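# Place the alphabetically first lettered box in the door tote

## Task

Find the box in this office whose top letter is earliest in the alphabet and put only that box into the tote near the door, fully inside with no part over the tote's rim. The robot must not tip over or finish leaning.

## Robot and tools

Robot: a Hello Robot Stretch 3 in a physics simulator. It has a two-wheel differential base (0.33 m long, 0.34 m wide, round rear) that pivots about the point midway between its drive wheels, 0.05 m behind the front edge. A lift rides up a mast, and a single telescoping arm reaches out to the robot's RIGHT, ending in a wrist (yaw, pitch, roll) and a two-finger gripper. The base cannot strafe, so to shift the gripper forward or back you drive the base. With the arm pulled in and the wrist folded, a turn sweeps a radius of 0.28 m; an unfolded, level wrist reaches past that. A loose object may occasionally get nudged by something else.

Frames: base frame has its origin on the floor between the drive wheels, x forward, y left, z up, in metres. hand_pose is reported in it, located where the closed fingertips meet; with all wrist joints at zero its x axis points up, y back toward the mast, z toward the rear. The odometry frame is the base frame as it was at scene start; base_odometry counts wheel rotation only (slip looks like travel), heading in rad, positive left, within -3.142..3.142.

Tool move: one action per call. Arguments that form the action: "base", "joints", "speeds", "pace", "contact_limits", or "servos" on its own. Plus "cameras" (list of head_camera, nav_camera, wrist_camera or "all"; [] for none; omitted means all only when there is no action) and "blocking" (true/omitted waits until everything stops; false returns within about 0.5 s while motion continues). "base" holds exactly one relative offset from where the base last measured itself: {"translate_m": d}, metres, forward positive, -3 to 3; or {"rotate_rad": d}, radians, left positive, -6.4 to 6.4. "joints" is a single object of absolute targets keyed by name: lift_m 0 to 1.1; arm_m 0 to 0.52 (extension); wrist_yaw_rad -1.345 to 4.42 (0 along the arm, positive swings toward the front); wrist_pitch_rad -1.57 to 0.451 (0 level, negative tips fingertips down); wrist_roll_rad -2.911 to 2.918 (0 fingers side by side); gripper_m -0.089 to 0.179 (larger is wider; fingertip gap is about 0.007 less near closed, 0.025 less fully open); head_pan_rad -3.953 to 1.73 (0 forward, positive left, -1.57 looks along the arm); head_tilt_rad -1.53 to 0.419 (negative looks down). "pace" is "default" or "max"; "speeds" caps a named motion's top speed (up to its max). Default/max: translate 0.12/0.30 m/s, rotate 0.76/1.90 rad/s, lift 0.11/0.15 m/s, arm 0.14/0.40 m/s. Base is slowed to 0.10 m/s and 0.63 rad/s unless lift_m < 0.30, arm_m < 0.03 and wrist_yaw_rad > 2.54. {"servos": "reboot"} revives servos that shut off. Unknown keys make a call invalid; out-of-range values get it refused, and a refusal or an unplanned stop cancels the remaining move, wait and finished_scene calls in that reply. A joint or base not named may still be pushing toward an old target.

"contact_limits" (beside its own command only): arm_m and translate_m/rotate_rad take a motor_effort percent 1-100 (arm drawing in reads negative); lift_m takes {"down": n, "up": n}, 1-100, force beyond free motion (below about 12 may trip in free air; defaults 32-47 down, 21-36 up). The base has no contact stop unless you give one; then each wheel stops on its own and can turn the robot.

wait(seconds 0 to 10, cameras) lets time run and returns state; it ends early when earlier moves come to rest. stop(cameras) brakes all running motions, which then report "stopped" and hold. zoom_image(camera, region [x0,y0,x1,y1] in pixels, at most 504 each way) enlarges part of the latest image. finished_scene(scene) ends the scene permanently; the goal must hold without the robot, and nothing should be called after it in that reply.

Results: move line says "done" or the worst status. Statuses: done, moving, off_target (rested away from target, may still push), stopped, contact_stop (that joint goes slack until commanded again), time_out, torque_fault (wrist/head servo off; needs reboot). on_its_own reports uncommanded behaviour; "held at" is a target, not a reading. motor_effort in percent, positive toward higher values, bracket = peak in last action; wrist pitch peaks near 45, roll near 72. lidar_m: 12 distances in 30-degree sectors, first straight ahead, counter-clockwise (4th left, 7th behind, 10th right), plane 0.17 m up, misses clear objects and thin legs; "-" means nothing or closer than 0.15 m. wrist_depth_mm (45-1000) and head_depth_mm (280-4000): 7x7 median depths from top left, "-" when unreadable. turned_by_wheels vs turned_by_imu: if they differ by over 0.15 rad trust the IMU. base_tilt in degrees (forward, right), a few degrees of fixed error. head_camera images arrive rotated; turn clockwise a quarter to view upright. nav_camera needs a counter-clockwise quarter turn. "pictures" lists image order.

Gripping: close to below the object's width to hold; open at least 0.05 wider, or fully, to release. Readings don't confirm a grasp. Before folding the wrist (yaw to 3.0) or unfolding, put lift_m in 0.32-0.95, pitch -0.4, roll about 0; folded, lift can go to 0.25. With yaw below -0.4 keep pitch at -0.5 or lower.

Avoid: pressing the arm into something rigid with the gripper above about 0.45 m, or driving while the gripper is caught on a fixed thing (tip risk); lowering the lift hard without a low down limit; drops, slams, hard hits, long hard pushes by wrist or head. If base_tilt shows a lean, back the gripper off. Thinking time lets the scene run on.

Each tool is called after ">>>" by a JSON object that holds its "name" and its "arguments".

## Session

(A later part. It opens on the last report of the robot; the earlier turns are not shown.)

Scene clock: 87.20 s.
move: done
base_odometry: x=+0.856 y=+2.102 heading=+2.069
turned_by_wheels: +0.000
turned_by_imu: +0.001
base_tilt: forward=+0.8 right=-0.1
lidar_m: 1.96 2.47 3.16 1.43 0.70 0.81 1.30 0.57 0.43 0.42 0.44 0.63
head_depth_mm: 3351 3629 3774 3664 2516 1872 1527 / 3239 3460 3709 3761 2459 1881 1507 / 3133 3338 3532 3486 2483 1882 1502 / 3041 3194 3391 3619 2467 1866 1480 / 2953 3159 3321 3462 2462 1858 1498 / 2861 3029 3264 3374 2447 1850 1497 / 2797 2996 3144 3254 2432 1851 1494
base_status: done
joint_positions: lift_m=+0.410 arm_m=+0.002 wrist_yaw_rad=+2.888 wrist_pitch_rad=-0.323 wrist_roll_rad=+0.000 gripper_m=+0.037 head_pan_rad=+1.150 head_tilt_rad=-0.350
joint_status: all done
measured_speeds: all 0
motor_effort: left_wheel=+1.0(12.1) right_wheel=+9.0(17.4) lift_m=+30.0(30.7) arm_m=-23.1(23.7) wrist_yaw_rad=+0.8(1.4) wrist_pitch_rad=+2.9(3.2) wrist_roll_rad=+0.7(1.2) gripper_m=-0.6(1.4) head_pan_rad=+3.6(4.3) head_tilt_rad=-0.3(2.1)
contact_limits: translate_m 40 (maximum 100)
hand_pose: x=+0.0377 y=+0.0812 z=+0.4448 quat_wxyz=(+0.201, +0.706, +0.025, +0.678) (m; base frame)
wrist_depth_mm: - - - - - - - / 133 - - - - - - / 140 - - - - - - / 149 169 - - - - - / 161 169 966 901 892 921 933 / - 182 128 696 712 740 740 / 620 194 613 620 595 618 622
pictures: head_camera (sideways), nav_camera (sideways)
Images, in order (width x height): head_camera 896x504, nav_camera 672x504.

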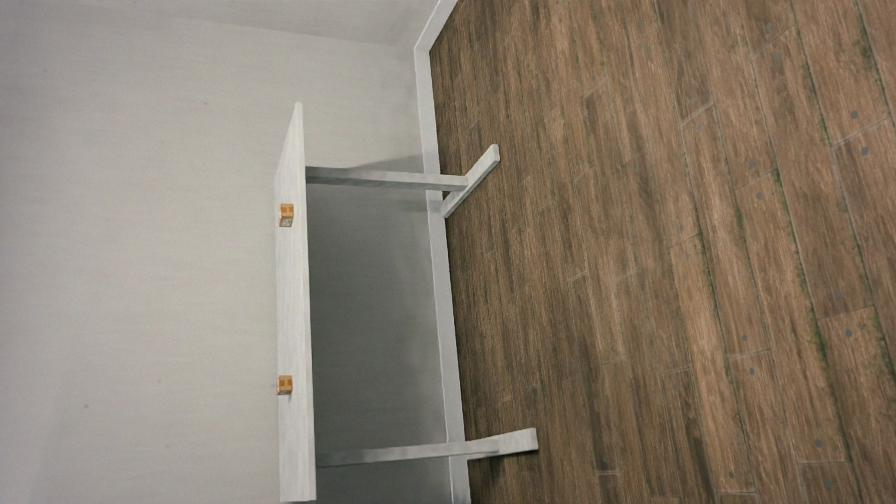

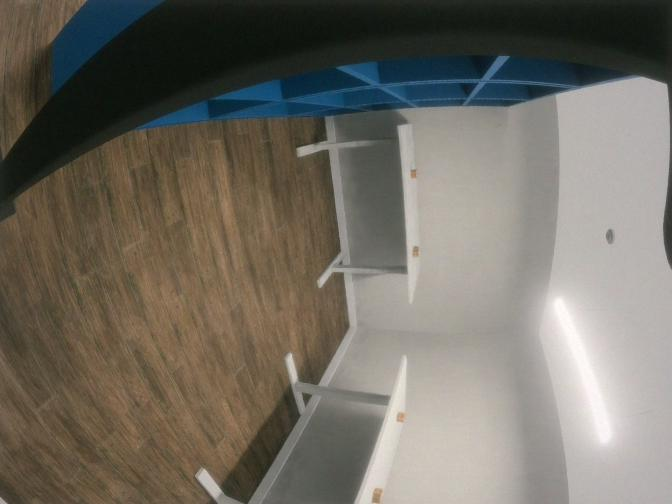

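>>> {"name": "move", "arguments": {"base": {"rotate_rad":0.65}, "joints": {"head_pan_rad":0}, "pace": "max"}}

>>> {"name": "move", "arguments": {"base": {"translate_m":1.4}, "joints": {"head_pan_rad":0.35}, "pace": "max", "contact_limits": {"translate_m":40}, "cameras": ["head_camera","nav_camera"]}}

>>> {"name": "move", "arguments": {"joints": {"head_pan_rad":-0.55}, "cameras": ["head_camera"]}}

>>> {"name": "move", "arguments": {"joints": {"head_pan_rad":1.3}, "cameras": ["head_camera","nav_camera"]}}

Scene clock: 94.40 s.
move: done
base_odometry: x=+0.856 y=+2.102 heading=+2.718
turned_by_wheels: +0.649
turned_by_imu: +0.648
base_tilt: forward=+1.2 right=+0.0
lidar_m: 2.58 3.14 0.59 0.59 2.43 1.02 0.52 0.42 0.42 0.47 0.73 1.96
head_depth_mm: 2210 2318 2342 2560 2471 1872 1525 / 2389 2492 2480 2733 2497 1874 1507 / 2547 2659 2786 3015 2465 1863 1501 / 2730 2905 2705 3116 2443 1862 1507 / 3021 3185 3433 3487 2457 1860 1496 / 3366 3589 3879 3602 2421 1850 1496 / 3327 3444 3658 3642 2469 1854 1506
base_status: done
joint_positions: lift_m=+0.410 arm_m=+0.002 wrist_yaw_rad=+2.888 wrist_pitch_rad=-0.323 wrist_roll_rad=+0.000 gripper_m=+0.037 head_pan_rad=-0.012 head_tilt_rad=-0.350
joint_status: all done
measured_speeds: translate_m=+0.000 rotate_rad=+0.000 lift_m=+0.000 arm_m=+0.000 wrist_yaw_rad=+0.000 wrist_pitch_rad=+0.000 wrist_roll_rad=+0.000 head_pan_rad=+0.024 head_tilt_rad=+0.000
motor_effort: left_wheel=-10.5(13.6) right_wheel=+9.6(15.0) lift_m=+29.5(30.1) arm_m=-23.3(23.8) wrist_yaw_rad=+0.8(1.3) wrist_pitch_rad=+2.5(3.2) wrist_roll_rad=+0.8(1.1) gripper_m=-0.1(1.2) head_pan_rad=+2.7(4.7) head_tilt_rad=-0.8(1.5)
hand_pose: x=+0.0377 y=+0.0812 z=+0.4448 quat_wxyz=(+0.201, +0.706, +0.025, +0.678) (m; base frame)
wrist_depth_mm: - - - - - - - / 133 - - - - - - / 140 172 - - - - - / 150 168 - - - - - / 167 172 878 735 910 958 905 / 750 182 127 692 710 741 752 / 616 193 605 621 592 631 623
pictures: none

Scene clock: 109.40 s.
move: time_out
base_odometry: x=-0.422 y=+2.678 heading=+2.719
turned_by_wheels: +0.000
turned_by_imu: +0.000
base_tilt: forward=+1.0 right=-0.1
lidar_m: 1.21 2.01 2.45 1.96 1.76 1.34 1.61 1.32 1.31 1.45 0.87 1.27
head_depth_mm: 1584 1636 1690 1020 757 1781 1525 / 1801 1879 1936 1019 1330 1450 1470 / 2103 2176 2269 1082 2381 1867 1470 / 2355 2455 2660 2774 2503 1868 1497 / 2255 2403 2592 2754 2429 1858 1493 / 2191 2300 2421 2590 2437 1867 1489 / 2117 2239 2278 2468 2257 1825 1489
base_status: translate_m time_out (by the wheels' count: +1.4016 of +1.4000)
joint_positions: lift_m=+0.410 arm_m=+0.002 wrist_yaw_rad=+2.888 wrist_pitch_rad=-0.323 wrist_roll_rad=+0.000 gripper_m=+0.037 head_pan_rad=+0.350 head_tilt_rad=-0.350
joint_status: all done
measured_speeds: all 0
motor_effort: left_wheel=+3.0(13.0) right_wheel=+0.3(13.8) lift_m=+28.3(29.9) arm_m=-22.2(23.6) wrist_yaw_rad=+0.4(1.4) wrist_pitch_rad=+3.0(3.1) wrist_roll_rad=+0.8(1.2) gripper_m=-0.2(1.3) head_pan_rad=-2.9(4.6) head_tilt_rad=-2.3(2.8)
contact_limits: translate_m 40 (maximum 100)
hand_pose: x=+0.0377 y=+0.0812 z=+0.4448 quat_wxyz=(+0.201, +0.706, +0.025, +0.678) (m; base frame)
wrist_depth_mm: - - - - - - - / 133 - - - - - - / 141 - - - - - - / 150 169 - - - - - / 167 172 968 929 919 908 941 / 735 183 128 691 716 741 741 / 623 193 605 616 589 625 633
pictures: head_camera (sideways), nav_camera (sideways)
Images, in order (width x height): head_camera 896x504, nav_camera 672x504.

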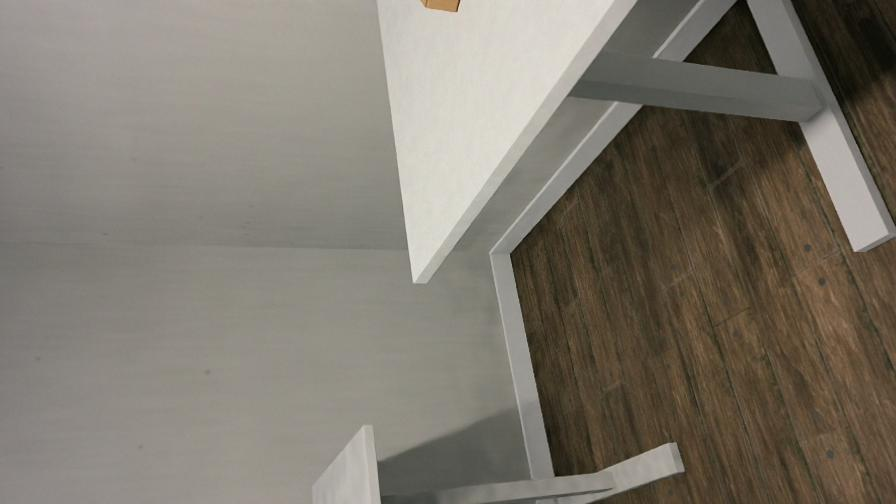

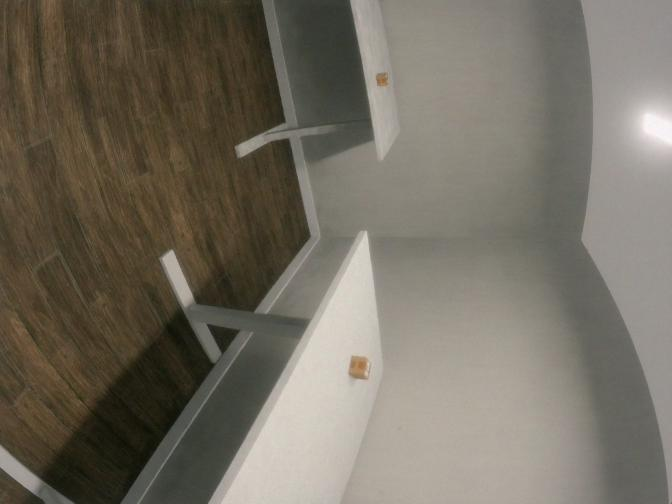

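not run: a stop that you did not command came earlier in this reply.

not run: a stop that you did not command came earlier in this reply.

>>> {"name": "move", "arguments": {"joints": {"head_pan_rad":-0.3,"lift_m":0.28}, "cameras": ["head_camera"]}}

>>> {"name": "zoom_image", "arguments": {"camera": "head_camera", "region": [300, 150, 500, 350]}}

>>> {"name": "move", "arguments": {"joints": {"head_pan_rad":-0.8}, "cameras": ["head_camera"]}}

>>> {"name": "move", "arguments": {"joints": {"head_pan_rad":0.95}, "cameras": ["head_camera","nav_camera"]}}

Scene clock: 114.83 s.
move: done
base_odometry: x=-0.422 y=+2.678 heading=+2.719
turned_by_wheels: +0.000
turned_by_imu: +0.001
base_tilt: forward=+0.9 right=-0.1
lidar_m: 1.21 2.01 2.44 1.97 1.76 1.34 1.61 1.32 1.31 1.44 0.87 1.27
head_depth_mm: 1062 1115 1183 1021 683 534 1465 / 1099 1163 1226 1021 682 552 1499 / 1150 1207 1280 1011 678 1559 1510 / 1198 1266 1346 1003 677 1667 1506 / 1253 1335 1409 998 672 1749 1489 / 1317 1399 1503 990 701 1799 1504 / 1386 1468 1565 989 737 1416 1445
base_status: not commanded
joint_positions: lift_m=+0.280 arm_m=+0.002 wrist_yaw_rad=+2.888 wrist_pitch_rad=-0.323 wrist_roll_rad=+0.000 gripper_m=+0.037 head_pan_rad=-0.311 head_tilt_rad=-0.350
joint_status: all done
measured_speeds: all 0
motor_effort: left_wheel=+2.9(3.1) right_wheel=+0.4(0.9) lift_m=+21.7(25.5) arm_m=-21.9(22.6) wrist_yaw_rad=+0.9(1.3) wrist_pitch_rad=+3.0(3.3) wrist_roll_rad=+0.7(1.2) gripper_m=-0.1(1.4) head_pan_rad=+2.9(4.6) head_tilt_rad=-1.7(3.2)
contact_limits: translate_m 40 (maximum 100)
hand_pose: x=+0.0377 y=+0.0811 z=+0.3144 quat_wxyz=(+0.201, +0.706, +0.025, +0.678) (m; base frame)
wrist_depth_mm: - - - - - - - / 133 - - - - - - / 140 - - - - - - / 150 169 935 947 914 950 948 / 166 172 750 707 713 706 713 / 545 182 128 535 556 573 574 / 478 192 460 479 463 482 483
pictures: head_camera (sideways)
Images, in order (width x height): head_camera 896x504.

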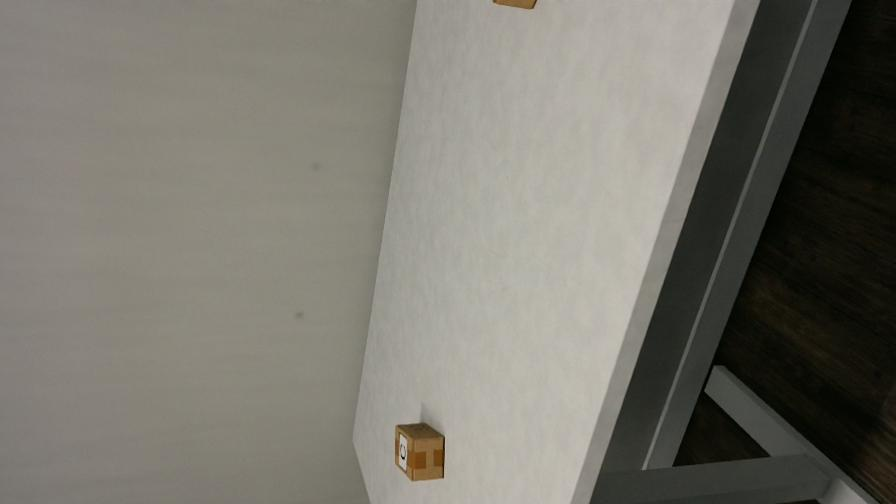

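Scaled by 2.520 from the camera's 896x504 image, which has a finer 1280x720 frame.

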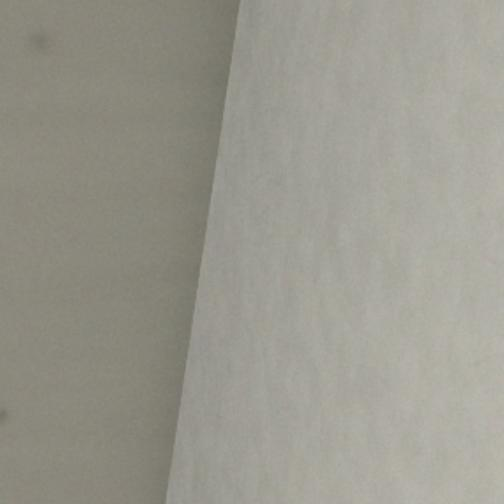

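Scene clock: 115.70 s.
move: done
base_odometry: x=-0.422 y=+2.678 heading=+2.719
turned_by_wheels: +0.000
turned_by_imu: +0.000
base_tilt: forward=+0.9 right=-0.3
lidar_m: 1.21 2.01 2.46 1.97 1.76 1.33 1.61 1.31 1.31 1.44 0.88 1.27
head_depth_mm: 1102 1165 1248 1031 684 576 1467 / 1088 1163 1236 1022 680 572 1143 / 1087 1156 1232 1012 679 570 1504 / 1087 1146 1227 1006 676 571 1499 / 1079 1146 1215 994 676 567 1480 / 1064 1135 1211 993 668 564 1495 / 1068 1132 1199 991 666 565 1481
base_status: not commanded
joint_positions: lift_m=+0.280 arm_m=+0.002 wrist_yaw_rad=+2.888 wrist_pitch_rad=-0.323 wrist_roll_rad=+0.000 gripper_m=+0.037 head_pan_rad=-0.811 head_tilt_rad=-0.350
joint_status: all done
measured_speeds: all 0
motor_effort: left_wheel=+3.0(3.0) right_wheel=+0.6(1.0) lift_m=+24.4(24.4) arm_m=-22.2(22.5) wrist_yaw_rad=+0.6(1.5) wrist_pitch_rad=+2.7(3.4) wrist_roll_rad=+0.8(1.1) gripper_m=+0.7(1.3) head_pan_rad=-1.8(5.2) head_tilt_rad=-1.7(3.0)
contact_limits: translate_m 40 (maximum 100)
hand_pose: x=+0.0377 y=+0.0811 z=+0.3144 quat_wxyz=(+0.201, +0.706, +0.025, +0.678) (m; base frame)
wrist_depth_mm: - - - - - - - / 133 - - - - - - / 140 - - - - - - / 149 169 910 924 922 950 930 / 166 171 739 709 710 706 714 / 547 183 127 533 555 580 568 / 475 193 468 485 465 481 485
pictures: head_camera (sideways)
Images, in order (width x height): head_camera 896x504.

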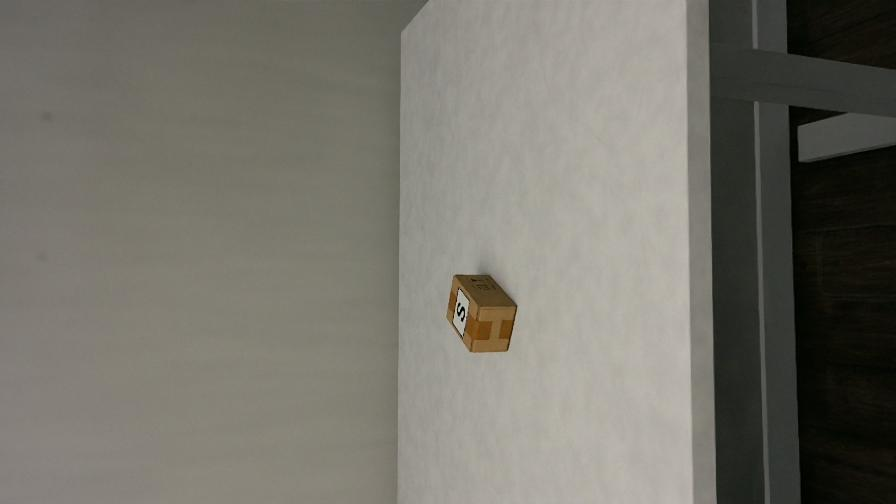

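Scene clock: 117.03 s.
move: done
base_odometry: x=-0.422 y=+2.678 heading=+2.719
turned_by_wheels: +0.000
turned_by_imu: +0.000
base_tilt: forward=+0.9 right=-0.2
lidar_m: 1.21 2.01 2.45 1.96 1.76 1.34 1.61 1.32 1.31 1.44 0.87 1.27
head_depth_mm: 2070 2172 2255 2473 2527 1893 1514 / 2108 2229 2242 2505 2334 1874 1511 / 2118 2227 2259 2551 2511 1879 1506 / 2144 2272 2244 2569 2459 1889 1498 / 2205 2283 2409 2660 2463 1860 1497 / 2227 2354 2451 2718 2478 1869 1495 / 2276 2412 2467 2628 2336 1863 1488
base_status: not commanded
joint_positions: lift_m=+0.280 arm_m=+0.002 wrist_yaw_rad=+2.888 wrist_pitch_rad=-0.323 wrist_roll_rad=+0.000 gripper_m=+0.037 head_pan_rad=+0.980 head_tilt_rad=-0.350
joint_status: all done
measured_speeds: all 0
motor_effort: left_wheel=+2.6(3.0) right_wheel=+0.5(0.9) lift_m=+27.6(27.6) arm_m=-21.9(22.3) wrist_yaw_rad=+0.9(1.3) wrist_pitch_rad=+2.8(3.3) wrist_roll_rad=+0.8(1.1) gripper_m=+0.0(1.4) head_pan_rad=-0.2(4.5) head_tilt_rad=-1.7(2.5)
contact_limits: translate_m 40 (maximum 100)
hand_pose: x=+0.0377 y=+0.0811 z=+0.3144 quat_wxyz=(+0.201, +0.706, +0.025, +0.678) (m; base frame)
wrist_depth_mm: - - - - - - - / 132 - - - - - - / 141 - - - - - - / 149 169 899 930 905 929 932 / 166 171 759 712 703 715 703 / 546 182 127 539 559 583 569 / 473 193 465 482 468 479 482
pictures: head_camera (sideways), nav_camera (sideways)
Images, in order (width x height): head_camera 896x504, nav_camera 672x504.

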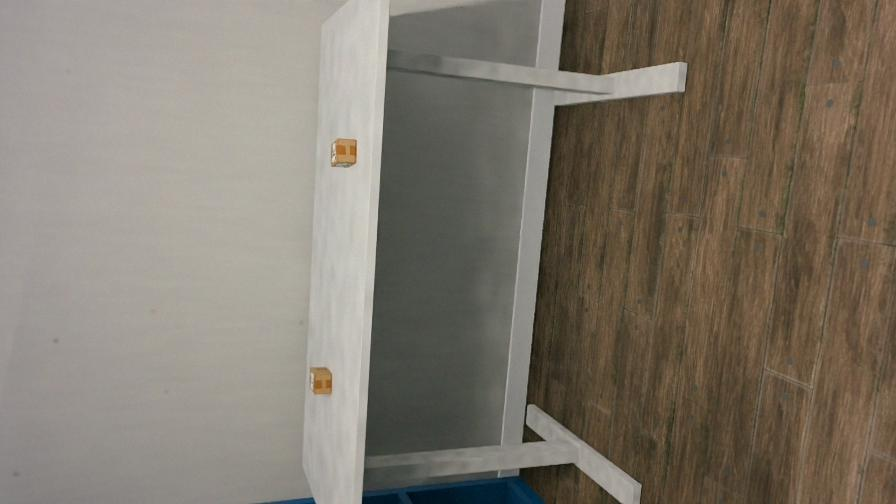

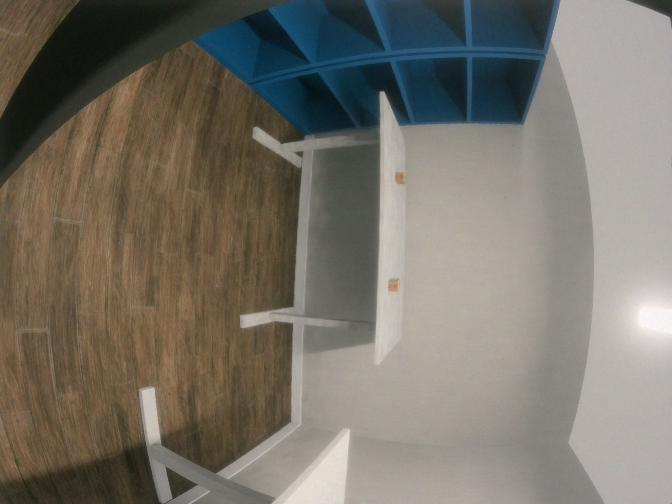

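>>> {"name": "zoom_image", "arguments": {"camera": "head_camera", "region": [310, 120, 380, 190]}}

>>> {"name": "zoom_image", "arguments": {"camera": "head_camera", "region": [280, 345, 350, 415]}}

>>> {"name": "move", "arguments": {"joints": {"head_pan_rad":1.5}, "cameras": ["head_camera","nav_camera"]}}

>>> {"name": "move", "arguments": {"joints": {"head_pan_rad":-0.15}, "cameras": ["head_camera"]}}

>>> {"name": "zoom_image", "arguments": {"camera": "head_camera", "region": [370, 280, 470, 420]}}

Scaled by 7.200 from the camera's 896x504 image, which has a finer 1280x720 frame.

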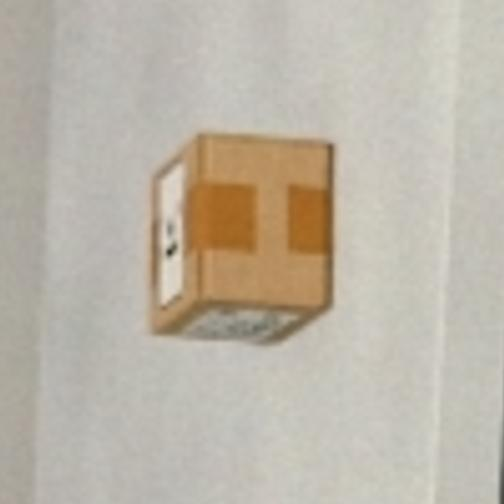

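Scaled by 7.200 from the camera's 896x504 image, which has a finer 1280x720 frame.

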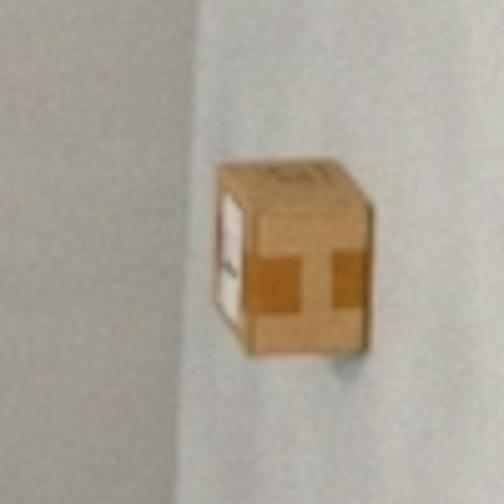

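Scene clock: 121.60 s.
move: done
base_odometry: x=-0.422 y=+2.678 heading=+2.719
turned_by_wheels: +0.000
turned_by_imu: +0.001
base_tilt: forward=+0.8 right=-0.2
lidar_m: 1.21 2.01 2.45 1.96 1.76 1.34 1.61 1.31 1.31 1.44 0.87 1.27
head_depth_mm: 2243 2363 2326 2605 2518 1882 1510 / 2395 2499 2550 2741 2409 1901 1513 / 2506 2645 2759 2845 2526 1874 1507 / 2391 2515 2405 2366 2273 1864 1502 / 1752 1870 1988 2135 2209 1868 1489 / 1901 2017 2070 2175 2308 1853 1502 / 1774 1875 1933 1998 2119 1793 1494
base_status: not commanded
joint_positions: lift_m=+0.280 arm_m=+0.002 wrist_yaw_rad=+2.888 wrist_pitch_rad=-0.323 wrist_roll_rad=+0.000 gripper_m=+0.037 head_pan_rad=+1.507 head_tilt_rad=-0.350
joint_status: all done
measured_speeds: all 0
motor_effort: left_wheel=+2.8(3.0) right_wheel=+0.6(0.9) lift_m=+30.1(30.8) arm_m=-22.1(22.2) wrist_yaw_rad=+0.4(1.2) wrist_pitch_rad=+2.9(3.3) wrist_roll_rad=+0.9(1.0) gripper_m=-0.1(1.0) head_pan_rad=+3.3(5.0) head_tilt_rad=-2.5(2.5)
contact_limits: translate_m 40 (maximum 100)
hand_pose: x=+0.0377 y=+0.0811 z=+0.3145 quat_wxyz=(+0.201, +0.706, +0.025, +0.678) (m; base frame)
wrist_depth_mm: - - - - - - - / 133 - - - - - - / 140 - - - - - - / 149 169 919 925 928 911 939 / 167 172 749 710 704 713 708 / 534 182 128 525 555 579 570 / 480 193 466 485 466 483 483
pictures: head_camera (sideways), nav_camera (sideways)
Images, in order (width x height): head_camera 896x504, nav_camera 672x504.

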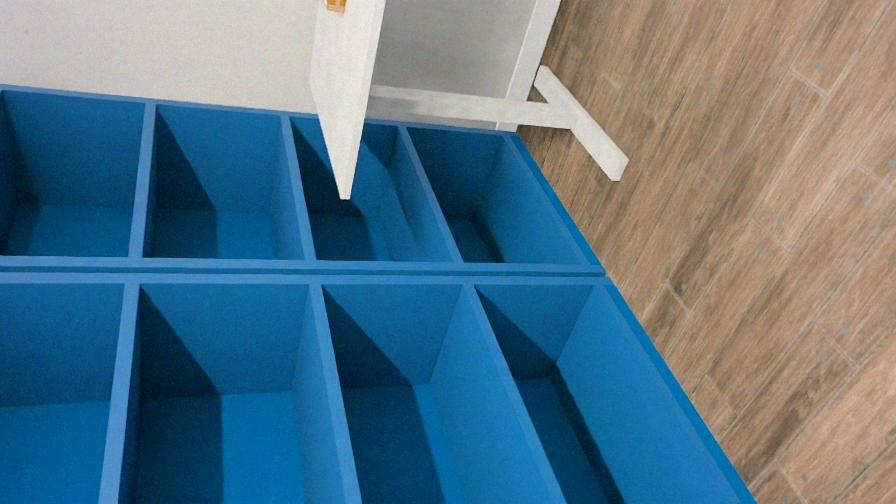

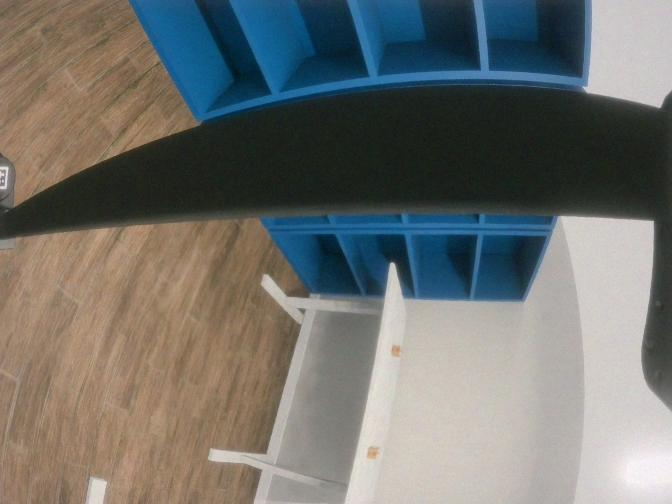

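Scene clock: 122.90 s.
move: done
base_odometry: x=-0.422 y=+2.678 heading=+2.719
turned_by_wheels: +0.000
turned_by_imu: +0.000
base_tilt: forward=+0.9 right=-0.1
lidar_m: 1.21 2.01 2.45 1.96 1.76 1.33 1.61 1.32 1.31 1.44 0.88 1.27
head_depth_mm: 1099 1159 1213 1028 687 551 1474 / 1160 1219 1285 1019 681 575 1522 / 1213 1297 1360 1007 677 1653 1499 / 1290 1379 1445 1005 675 1741 1508 / 1379 1453 1523 997 706 1844 1489 / 1467 1568 1664 995 780 1462 1466 / 1570 1691 1826 984 2160 1841 1482
base_status: not commanded
joint_positions: lift_m=+0.280 arm_m=+0.002 wrist_yaw_rad=+2.888 wrist_pitch_rad=-0.323 wrist_roll_rad=+0.000 gripper_m=+0.037 head_pan_rad=-0.179 head_tilt_rad=-0.350
joint_status: all done
measured_speeds: all 0
motor_effort: left_wheel=+2.9(3.1) right_wheel=+0.2(1.1) lift_m=+30.2(30.8) arm_m=-21.5(22.1) wrist_yaw_rad=+1.0(1.2) wrist_pitch_rad=+2.7(3.3) wrist_roll_rad=+0.8(1.2) gripper_m=-0.1(1.3) head_pan_rad=+1.2(4.8) head_tilt_rad=-2.3(2.9)
contact_limits: translate_m 40 (maximum 100)
hand_pose: x=+0.0377 y=+0.0811 z=+0.3145 quat_wxyz=(+0.201, +0.706, +0.025, +0.678) (m; base frame)
wrist_depth_mm: - - - - - - - / 133 - - - - - - / 140 - - - - - - / 150 168 924 928 919 931 936 / 167 171 730 726 711 723 717 / 559 183 127 535 554 576 581 / 481 193 466 480 464 483 483
pictures: head_camera (sideways)
Images, in order (width x height): head_camera 896x504.

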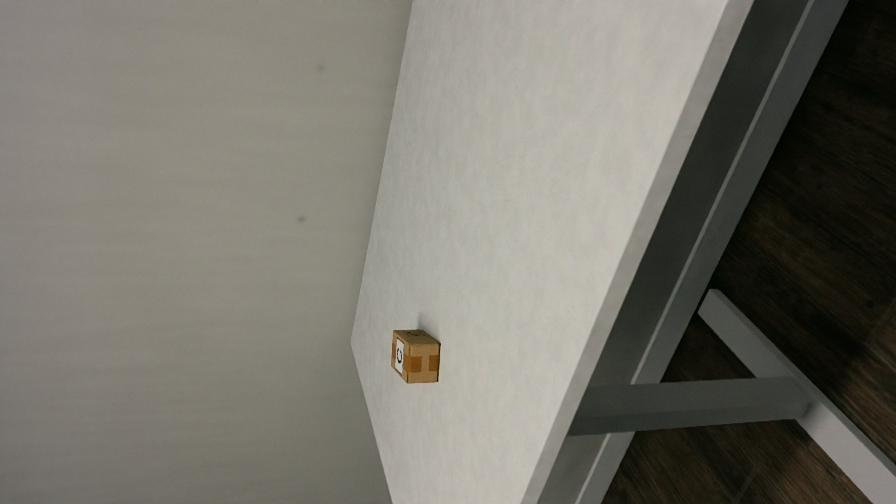

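Scaled by 3.600 from the camera's 896x504 image, which has a finer 1280x720 frame.

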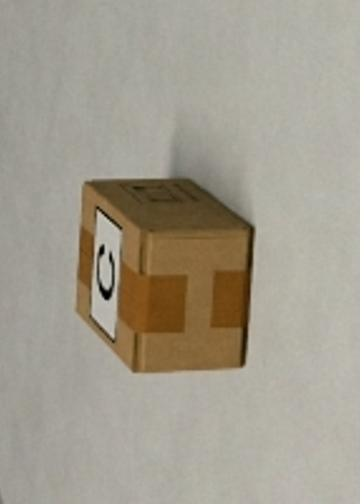

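>>> {"name": "zoom_image", "arguments": {"camera": "head_camera", "region": [385, 325, 425, 385]}}

>>> {"name": "move", "arguments": {"base": {"rotate_rad":0.75}, "joints": {"head_pan_rad":0}, "pace": "max"}}

>>> {"name": "move", "arguments": {"base": {"translate_m":1.0}, "joints": {"head_pan_rad":0.3}, "pace": "max", "contact_limits": {"translate_m":45}, "cameras": ["head_camera","nav_camera"]}}

Scaled by 8.400 from the camera's 896x504 image, which has a finer 1280x720 frame.

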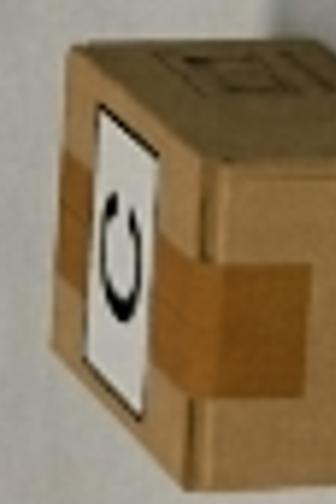

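Scene clock: 130.20 s.
move: done
base_odometry: x=-0.422 y=+2.678 heading=-2.815
turned_by_wheels: +0.750
turned_by_imu: +0.748
base_tilt: forward=+0.9 right=-0.2
lidar_m: 2.01 2.20 1.41 1.40 1.63 1.43 1.31 1.32 0.88 0.87 1.29 1.21
head_depth_mm: 2175 2306 2465 2627 2486 1889 1517 / 2169 2287 2472 2628 2508 1861 1500 / 2136 2275 2419 2591 2478 1856 1506 / 2127 2243 2213 2579 2291 1856 1502 / 2125 2249 2194 2556 2468 1845 1494 / 2116 2222 2152 2571 2461 1860 1492 / 2083 2217 2153 2519 2446 1847 1493
base_status: done
joint_positions: lift_m=+0.280 arm_m=+0.002 wrist_yaw_rad=+2.888 wrist_pitch_rad=-0.323 wrist_roll_rad=+0.000 gripper_m=+0.037 head_pan_rad=+0.003 head_tilt_rad=-0.350
joint_status: all done
measured_speeds: all 0
motor_effort: left_wheel=-8.2(16.7) right_wheel=+9.3(17.1) lift_m=+27.9(30.3) arm_m=-23.0(23.6) wrist_yaw_rad=+0.5(1.2) wrist_pitch_rad=+3.0(3.2) wrist_roll_rad=+0.8(1.1) gripper_m=-0.6(1.4) head_pan_rad=+2.3(4.3) head_tilt_rad=-0.1(2.6)
hand_pose: x=+0.0377 y=+0.0811 z=+0.3145 quat_wxyz=(+0.201, +0.706, +0.025, +0.678) (m; base frame)
wrist_depth_mm: - - - - - - - / 133 - - - - - - / 140 - - - - - - / 149 168 917 918 916 949 920 / 166 172 729 722 717 702 718 / 544 183 127 534 550 570 574 / 480 193 466 483 466 480 481
pictures: none

Scene clock: 134.90 s.
move: done
base_odometry: x=-1.369 y=+2.357 heading=-2.815
turned_by_wheels: +0.000
turned_by_imu: -0.001
base_tilt: forward=+1.0 right=-0.2
lidar_m: 1.02 1.48 1.49 1.52 1.87 1.93 2.29 1.46 1.23 0.69 1.15 1.42
head_depth_mm: 1208 1278 1360 1156 771 1625 1471 / 1237 1304 1381 1141 774 1686 1422 / 1254 1331 1414 1145 802 1747 1508 / 1297 1365 1456 1133 839 1755 1493 / 1325 1406 1483 1126 835 1809 1502 / 1337 1427 1515 1119 878 1841 1493 / 1385 1453 1572 1118 878 1855 1488
base_status: done
joint_positions: lift_m=+0.280 arm_m=+0.002 wrist_yaw_rad=+2.888 wrist_pitch_rad=-0.323 wrist_roll_rad=+0.000 gripper_m=+0.037 head_pan_rad=+0.301 head_tilt_rad=-0.350
joint_status: all done
measured_speeds: all 0
motor_effort: left_wheel=-0.9(13.4) right_wheel=+5.8(16.5) lift_m=+21.0(28.0) arm_m=-19.5(23.3) wrist_yaw_rad=+0.6(1.6) wrist_pitch_rad=+2.9(3.3) wrist_roll_rad=+1.0(1.2) gripper_m=-0.1(1.6) head_pan_rad=-3.4(4.9) head_tilt_rad=-0.7(2.1)
contact_limits: translate_m 45 (maximum 100)
hand_pose: x=+0.0377 y=+0.0811 z=+0.3144 quat_wxyz=(+0.201, +0.706, +0.025, +0.678) (m; base frame)
wrist_depth_mm: - - - - - - - / 133 - - - - - - / 140 - - - - - - / 149 168 911 938 941 936 935 / 166 172 747 719 728 712 706 / 551 183 128 526 553 575 570 / 477 193 294 483 468 482 480
pictures: head_camera (sideways), nav_camera (sideways)
Images, in order (width x height): head_camera 896x504, nav_camera 672x504.

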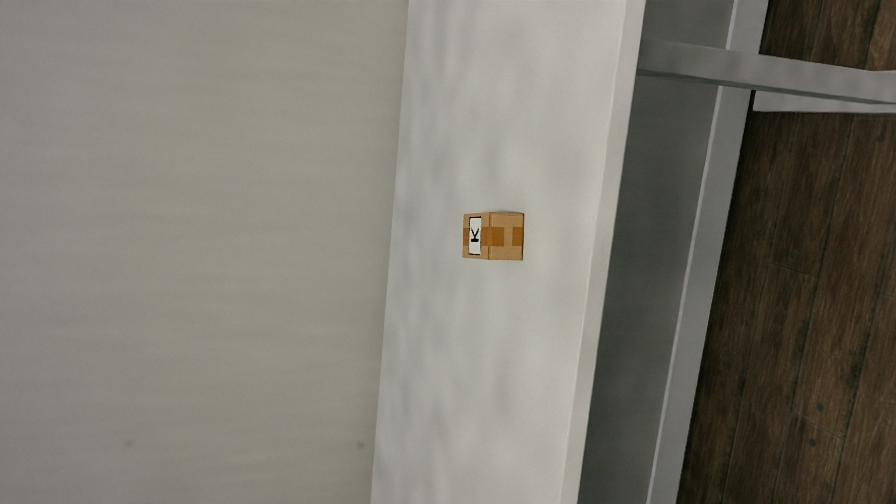

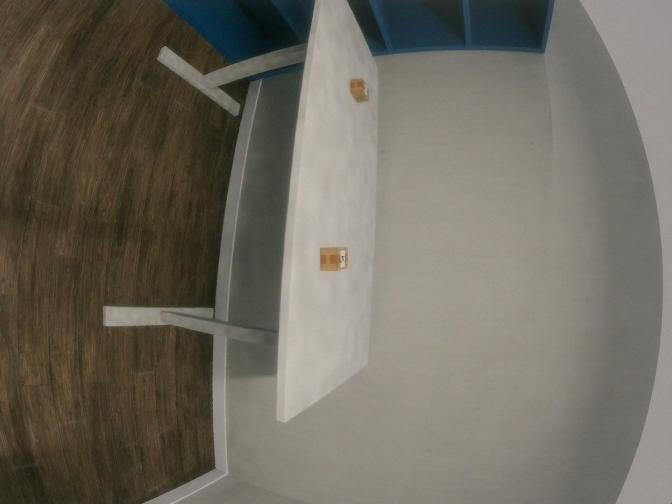

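>>> {"name": "move", "arguments": {"joints": {"head_pan_rad":0.85}, "cameras": ["head_camera"]}}

>>> {"name": "zoom_image", "arguments": {"camera": "head_camera", "region": [340, 150, 520, 350]}}

>>> {"name": "move", "arguments": {"joints": {"head_pan_rad":-1.0}, "cameras": ["head_camera", "nav_camera"]}}

Scene clock: 138.53 s.
move: done
base_odometry: x=-1.369 y=+2.357 heading=-2.815
turned_by_wheels: +0.000
turned_by_imu: +0.001
base_tilt: forward=+1.0 right=-0.1
lidar_m: 1.02 1.48 1.49 1.51 1.89 1.93 2.29 1.46 1.24 0.69 1.15 1.42
head_depth_mm: 1403 1454 1534 1158 813 1753 1509 / 1503 1587 1640 1148 900 1851 1509 / 1638 1712 1777 1145 2025 1865 1499 / 1745 1857 1937 1142 2233 1821 1500 / 1878 2002 2023 1214 2119 1757 1499 / 1953 2043 2167 1423 2324 1854 1501 / 1822 1911 1963 1999 2162 1774 1491
base_status: not commanded
joint_positions: lift_m=+0.280 arm_m=+0.002 wrist_yaw_rad=+2.888 wrist_pitch_rad=-0.323 wrist_roll_rad=+0.000 gripper_m=+0.037 head_pan_rad=+0.856 head_tilt_rad=-0.350
joint_status: all done
measured_speeds: all 0
motor_effort: left_wheel=-1.0(1.0) right_wheel=+5.2(5.9) lift_m=+20.6(21.0) arm_m=-17.2(18.0) wrist_yaw_rad=+0.6(1.5) wrist_pitch_rad=+2.9(3.1) wrist_roll_rad=+0.9(1.0) gripper_m=+0.9(1.0) head_pan_rad=+3.3(5.1) head_tilt_rad=+0.6(1.0)
contact_limits: translate_m 45 (maximum 100)
hand_pose: x=+0.0377 y=+0.0811 z=+0.3144 quat_wxyz=(+0.201, +0.706, +0.025, +0.678) (m; base frame)
wrist_depth_mm: - - - - - - - / 132 - - - - - - / 140 - - - - - - / 149 169 931 956 919 931 962 / 166 171 756 703 714 719 713 / 547 182 127 529 556 578 571 / 486 193 293 480 472 482 486
pictures: head_camera (sideways)
Images, in order (width x height): head_camera 896x504.

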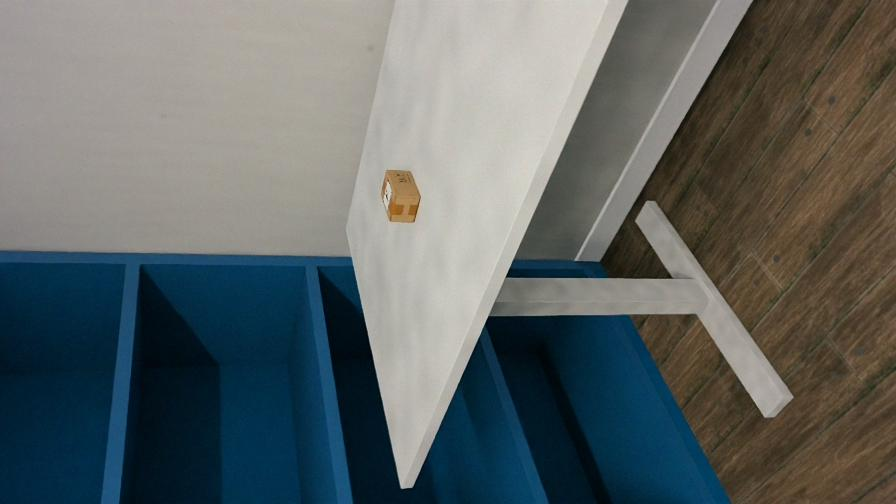

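Scaled by 2.520 from the camera's 896x504 image, which has a finer 1280x720 frame.

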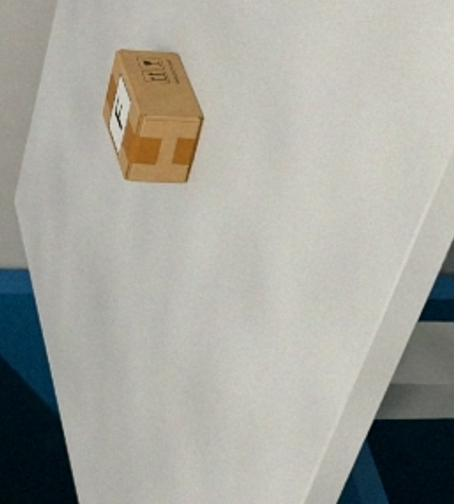

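Scene clock: 139.87 s.
move: done
base_odometry: x=-1.369 y=+2.357 heading=-2.815
turned_by_wheels: +0.000
turned_by_imu: +0.000
base_tilt: forward=+1.0 right=-0.2
lidar_m: 1.02 1.49 1.49 1.52 1.87 1.93 2.29 1.46 1.24 0.69 1.14 1.42
head_depth_mm: 949 995 1051 1117 1179 534 414 / 996 1045 1103 1171 1248 1328 1399 / 1035 1087 1158 1230 1313 1411 1464 / 1076 1145 1213 1303 1384 1508 1501 / 1132 1199 1281 1373 1488 1599 1495 / 1185 1271 1358 1457 1579 1703 1496 / 1258 1327 1439 1573 1694 1766 1482
base_status: not commanded
joint_positions: lift_m=+0.280 arm_m=+0.002 wrist_yaw_rad=+2.888 wrist_pitch_rad=-0.323 wrist_roll_rad=+0.000 gripper_m=+0.037 head_pan_rad=-1.033 head_tilt_rad=-0.350
joint_status: all done
measured_speeds: all 0
motor_effort: left_wheel=-1.1(1.2) right_wheel=+5.4(6.1) lift_m=+20.9(20.9) arm_m=-16.3(17.1) wrist_yaw_rad=+0.2(1.3) wrist_pitch_rad=+2.9(3.2) wrist_roll_rad=+0.9(1.0) gripper_m=-0.6(1.1) head_pan_rad=-0.9(5.3) head_tilt_rad=+0.6(1.4)
contact_limits: translate_m 45 (maximum 100)
hand_pose: x=+0.0377 y=+0.0811 z=+0.3144 quat_wxyz=(+0.201, +0.706, +0.025, +0.678) (m; base frame)
wrist_depth_mm: - - - - - - - / 133 - - - - - - / 140 - - - - - - / 149 170 926 917 934 924 911 / 167 172 742 696 693 717 713 / 552 183 127 524 554 576 575 / 480 192 295 483 469 487 488
pictures: head_camera (sideways), nav_camera (sideways)
Images, in order (width x height): head_camera 896x504, nav_camera 672x504.

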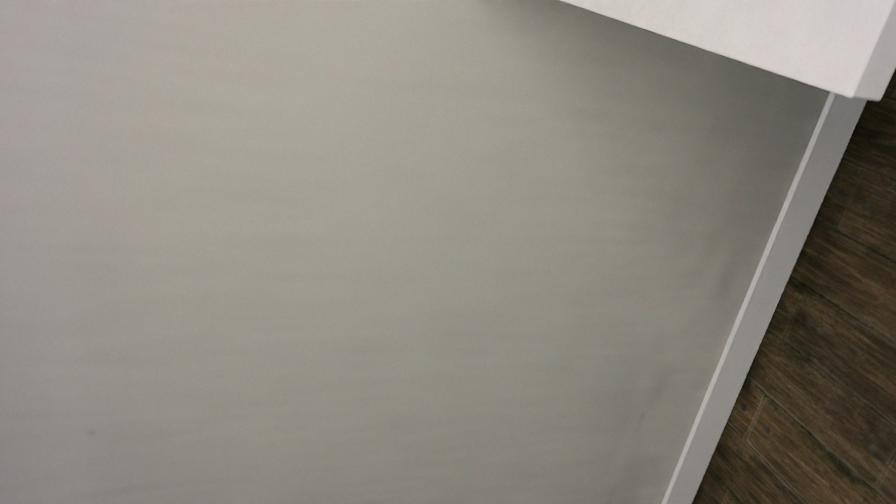

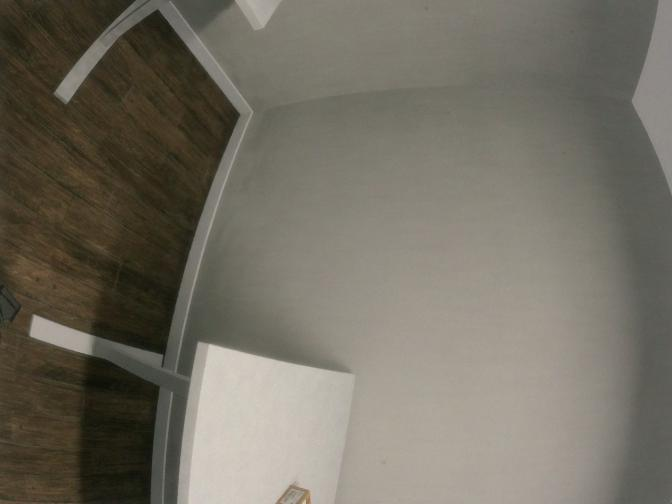

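>>> {"name": "move", "arguments": {"base": {"rotate_rad":0.135}, "joints": {"head_pan_rad":-1.9,"head_tilt_rad":-0.5}, "pace": "max"}}

>>> {"name": "move", "arguments": {"base": {"translate_m":-0.25}, "pace": "max", "cameras": ["head_camera","nav_camera"]}}

Scene clock: 169.07 s.
move: done
base_odometry: x=-1.369 y=+2.357 heading=-2.681
turned_by_wheels: +0.135
turned_by_imu: +0.135
base_tilt: forward=+0.8 right=-0.1
lidar_m: 1.02 1.52 1.49 1.48 1.49 2.38 2.29 1.46 1.18 0.69 1.18 1.53
head_depth_mm: 1088 1179 1092 724 542 1573 1344 / 1053 1151 1087 720 541 1526 1351 / 1021 1116 1082 715 539 1517 1345 / 993 1082 1075 714 537 1483 1334 / 970 1051 1068 715 537 470 1261 / 950 1021 1064 710 536 455 1335 / 923 996 1042 709 533 441 1338
base_status: done
joint_positions: lift_m=+0.280 arm_m=+0.002 wrist_yaw_rad=+2.888 wrist_pitch_rad=-0.323 wrist_roll_rad=+0.000 gripper_m=+0.037 head_pan_rad=-1.915 head_tilt_rad=-0.498
joint_status: all done
measured_speeds: all 0
motor_effort: left_wheel=-7.4(16.2) right_wheel=+7.9(15.4) lift_m=+21.7(21.9) arm_m=-12.4(13.2) wrist_yaw_rad=+0.7(1.1) wrist_pitch_rad=+3.0(3.3) wrist_roll_rad=+0.8(1.0) gripper_m=-0.6(1.0) head_pan_rad=-2.0(5.5) head_tilt_rad=-2.8(5.0)
hand_pose: x=+0.0377 y=+0.0811 z=+0.3144 quat_wxyz=(+0.201, +0.706, +0.025, +0.678) (m; base frame)
wrist_depth_mm: - - - - - - - / 133 - - - - - - / 140 - - - - - - / 150 168 929 923 925 926 927 / 166 171 745 697 715 706 712 / 545 183 127 537 553 576 572 / 481 194 295 485 464 480 484
pictures: none

Scene clock: 171.20 s.
move: done
base_odometry: x=-1.145 y=+2.468 heading=-2.681
turned_by_wheels: +0.000
turned_by_imu: +0.000
base_tilt: forward=+0.8 right=+0.0
lidar_m: 1.27 1.66 1.61 1.44 1.79 2.12 2.04 1.25 1.18 0.71 0.72 1.60
head_depth_mm: 1082 1171 1087 724 540 1565 1346 / 1050 1133 1077 719 539 1523 1350 / 1020 1115 1070 718 540 1482 1346 / 992 1082 1073 716 536 1472 1340 / 967 1049 1066 714 536 468 1346 / 950 1022 1054 660 535 455 1335 / 922 999 1041 702 532 441 1304
base_status: done
joint_positions: lift_m=+0.280 arm_m=+0.002 wrist_yaw_rad=+2.888 wrist_pitch_rad=-0.323 wrist_roll_rad=+0.000 gripper_m=+0.037 head_pan_rad=-1.904 head_tilt_rad=-0.500
joint_status: not commanded
measured_speeds: all 0
motor_effort: left_wheel=-4.1(15.6) right_wheel=+0.5(9.2) lift_m=+25.3(25.3) arm_m=-11.6(12.7) wrist_yaw_rad=+0.6(1.5) wrist_pitch_rad=+2.9(3.3) wrist_roll_rad=+0.9(1.1) gripper_m=-0.1(1.2) head_pan_rad=+2.9(4.2) head_tilt_rad=-2.8(3.7)
hand_pose: x=+0.0377 y=+0.0811 z=+0.3144 quat_wxyz=(+0.201, +0.706, +0.025, +0.678) (m; base frame)
wrist_depth_mm: - - - - - - - / 133 - - - - - - / 140 - - - - - - / 149 168 924 942 942 936 935 / 166 171 745 697 706 700 714 / 544 183 128 533 548 576 573 / 477 193 296 485 468 487 482
pictures: head_camera (sideways), nav_camera (sideways)
Images, in order (width x height): head_camera 896x504, nav_camera 672x504.

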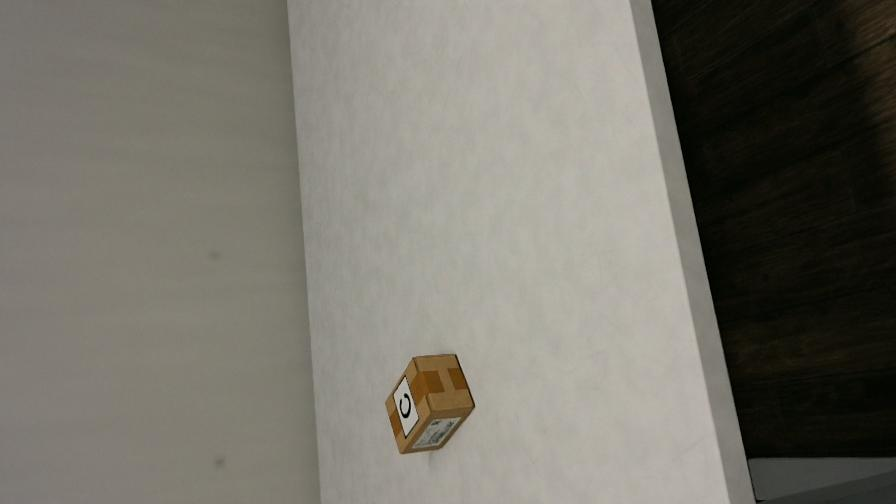

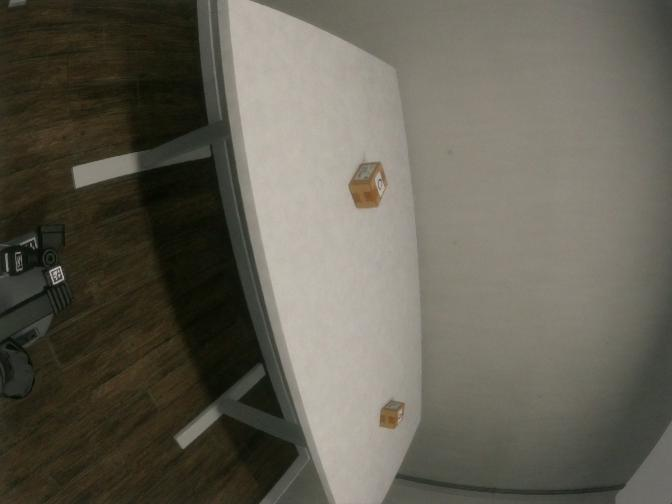

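>>> {"name": "move", "arguments": {"joints": {"lift_m":0.6,"wrist_pitch_rad":-0.4}, "pace": "max"}}

>>> {"name": "move", "arguments": {"joints": {"wrist_yaw_rad":1.6}, "base": {"translate_m":-0.2}}}

>>> {"name": "move", "arguments": {"joints": {"lift_m":1.09,"head_pan_rad":-1.45,"head_tilt_rad":-0.6,"gripper_m":0.179}, "pace": "max", "cameras": ["all"]}}

Scene clock: 196.20 s.
move: done
base_odometry: x=-1.145 y=+2.468 heading=-2.681
turned_by_wheels: +0.000
turned_by_imu: +0.001
base_tilt: forward=+1.1 right=+0.0
lidar_m: 1.27 1.66 1.61 1.44 1.79 2.12 2.04 1.25 1.18 0.71 0.72 1.60
head_depth_mm: 1071 1176 1076 719 541 1559 1337 / 1046 1140 1076 718 540 1525 1337 / 1018 1109 1073 714 538 1471 1343 / 993 1077 1070 715 538 1463 1341 / 975 1055 1062 712 536 469 1337 / 951 1024 1056 664 535 454 1328 / 931 997 1045 705 534 440 1299
base_status: not commanded
joint_positions: lift_m=+0.600 arm_m=+0.002 wrist_yaw_rad=+2.888 wrist_pitch_rad=-0.415 wrist_roll_rad=+0.000 gripper_m=+0.037 head_pan_rad=-1.900 head_tilt_rad=-0.500
joint_status: all done
measured_speeds: all 0
motor_effort: left_wheel=-4.4(4.5) right_wheel=+1.1(1.2) lift_m=+29.5(32.7) arm_m=-9.7(11.0) wrist_yaw_rad=+0.5(1.1) wrist_pitch_rad=+2.9(5.7) wrist_roll_rad=+0.9(1.1) gripper_m=+0.2(1.5) head_pan_rad=+2.6(4.4) head_tilt_rad=-2.5(3.7)
hand_pose: x=+0.0350 y=+0.0708 z=+0.6132 quat_wxyz=(+0.232, +0.704, +0.058, +0.668) (m; base frame)
wrist_depth_mm: - - - - - - - / 135 - - - - - - / 145 173 - - - - - / 162 178 - - - - - / - 181 - - - - - / 889 198 128 828 880 887 905 / 762 747 743 778 735 765 758
pictures: none

Scene clock: 199.30 s.
move: done
base_odometry: x=-0.966 y=+2.557 heading=-2.681
turned_by_wheels: +0.000
turned_by_imu: +0.001
base_tilt: forward=+0.8 right=-0.1
lidar_m: 1.47 1.82 1.71 1.43 1.96 1.91 1.84 1.09 1.18 1.14 0.77 1.61
head_depth_mm: 1076 1177 1076 723 541 1567 1355 / 1050 1138 1083 720 540 1526 1341 / 1026 1110 1073 715 538 1472 1346 / 997 1084 1078 714 538 1477 1337 / 974 1051 1068 712 535 468 1337 / 945 1023 1053 710 533 455 1333 / 923 1004 1050 705 533 441 1338
base_status: done
joint_positions: lift_m=+0.600 arm_m=+0.002 wrist_yaw_rad=+1.603 wrist_pitch_rad=-0.415 wrist_roll_rad=+0.000 gripper_m=+0.037 head_pan_rad=-1.900 head_tilt_rad=-0.500
joint_status: all done
measured_speeds: all 0
motor_effort: left_wheel=-8.1(14.8) right_wheel=-1.0(7.1) lift_m=+26.6(29.7) arm_m=-8.3(9.8) wrist_yaw_rad=-2.5(6.1) wrist_pitch_rad=+2.6(3.1) wrist_roll_rad=+0.8(1.2) gripper_m=-0.2(1.2) head_pan_rad=+3.1(4.8) head_tilt_rad=-1.4(3.5)
hand_pose: x=+0.2032 y=-0.1395 z=+0.6132 quat_wxyz=(+0.586, +0.598, -0.376, +0.396) (m; base frame)
wrist_depth_mm: - - - - - - - / - - - - - - - / - - - - - - - / - - - - - - - / - - - - - - - / 880 892 128 844 869 882 924 / 766 800 753 774 732 772 764
pictures: none

Scene clock: 203.37 s.
move: done
base_odometry: x=-0.966 y=+2.557 heading=-2.681
turned_by_wheels: +0.000
turned_by_imu: +0.001
base_tilt: forward=+1.0 right=-0.3
lidar_m: 1.46 1.82 1.71 1.43 1.95 1.91 1.84 1.09 1.18 1.14 0.78 1.61
head_depth_mm: 932 - - - - 1411 1271 / 945 1028 818 626 - 1411 1264 / 966 1051 815 624 - - 1234 / 980 1065 779 622 - - 1244 / 1000 1090 772 647 - - 1231 / 1010 1088 904 - - - 1230 / 1034 1128 - - - - 1213
base_status: not commanded
joint_positions: lift_m=+1.090 arm_m=+0.002 wrist_yaw_rad=+1.603 wrist_pitch_rad=-0.417 wrist_roll_rad=+0.000 gripper_m=+0.179 head_pan_rad=-1.449 head_tilt_rad=-0.601
joint_status: all done
measured_speeds: all 0
motor_effort: left_wheel=-8.0(8.3) right_wheel=-0.4(1.5) lift_m=+30.0(32.5) arm_m=-6.6(8.9) wrist_yaw_rad=-2.0(2.8) wrist_pitch_rad=+2.9(3.3) wrist_roll_rad=+1.0(1.1) gripper_m=+0.4(94.6) head_pan_rad=-3.0(4.4) head_tilt_rad=-2.6(4.8)
hand_pose: x=+0.2031 y=-0.1395 z=+1.1030 quat_wxyz=(+0.587, +0.599, -0.376, +0.395) (m; base frame)
wrist_depth_mm: - - - - - - - / - - - - - - - / - - - - - - - / - - - - - - - / - - - - - - 398 / 125 - - - - 135 123 / - - - - - - 107
pictures: head_camera (sideways), nav_camera (sideways), wrist_camera
Images, in order (width x height): head_camera 896x504, nav_camera 672x504, wrist_camera 644x364.

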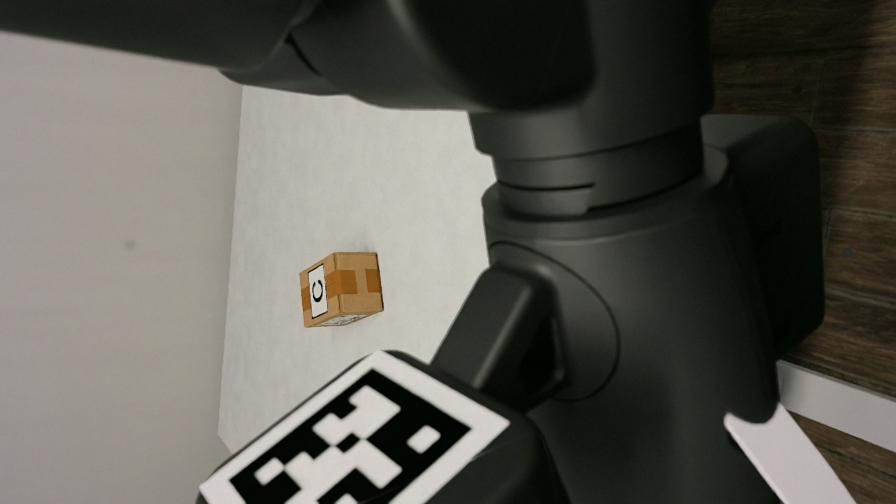

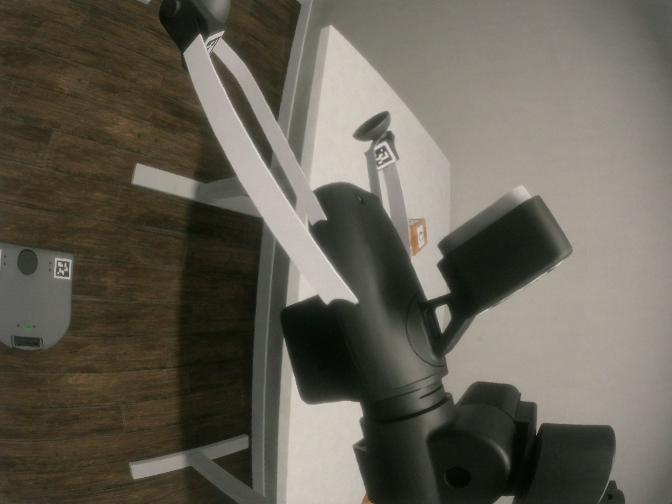

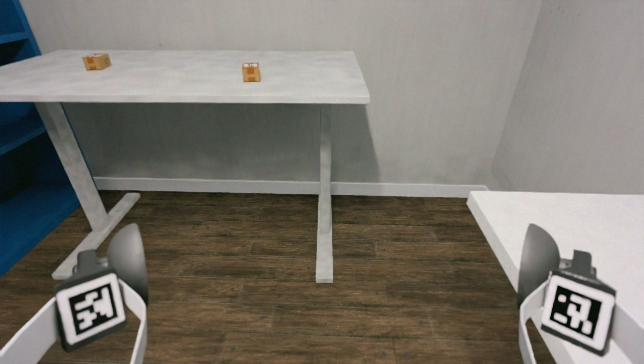

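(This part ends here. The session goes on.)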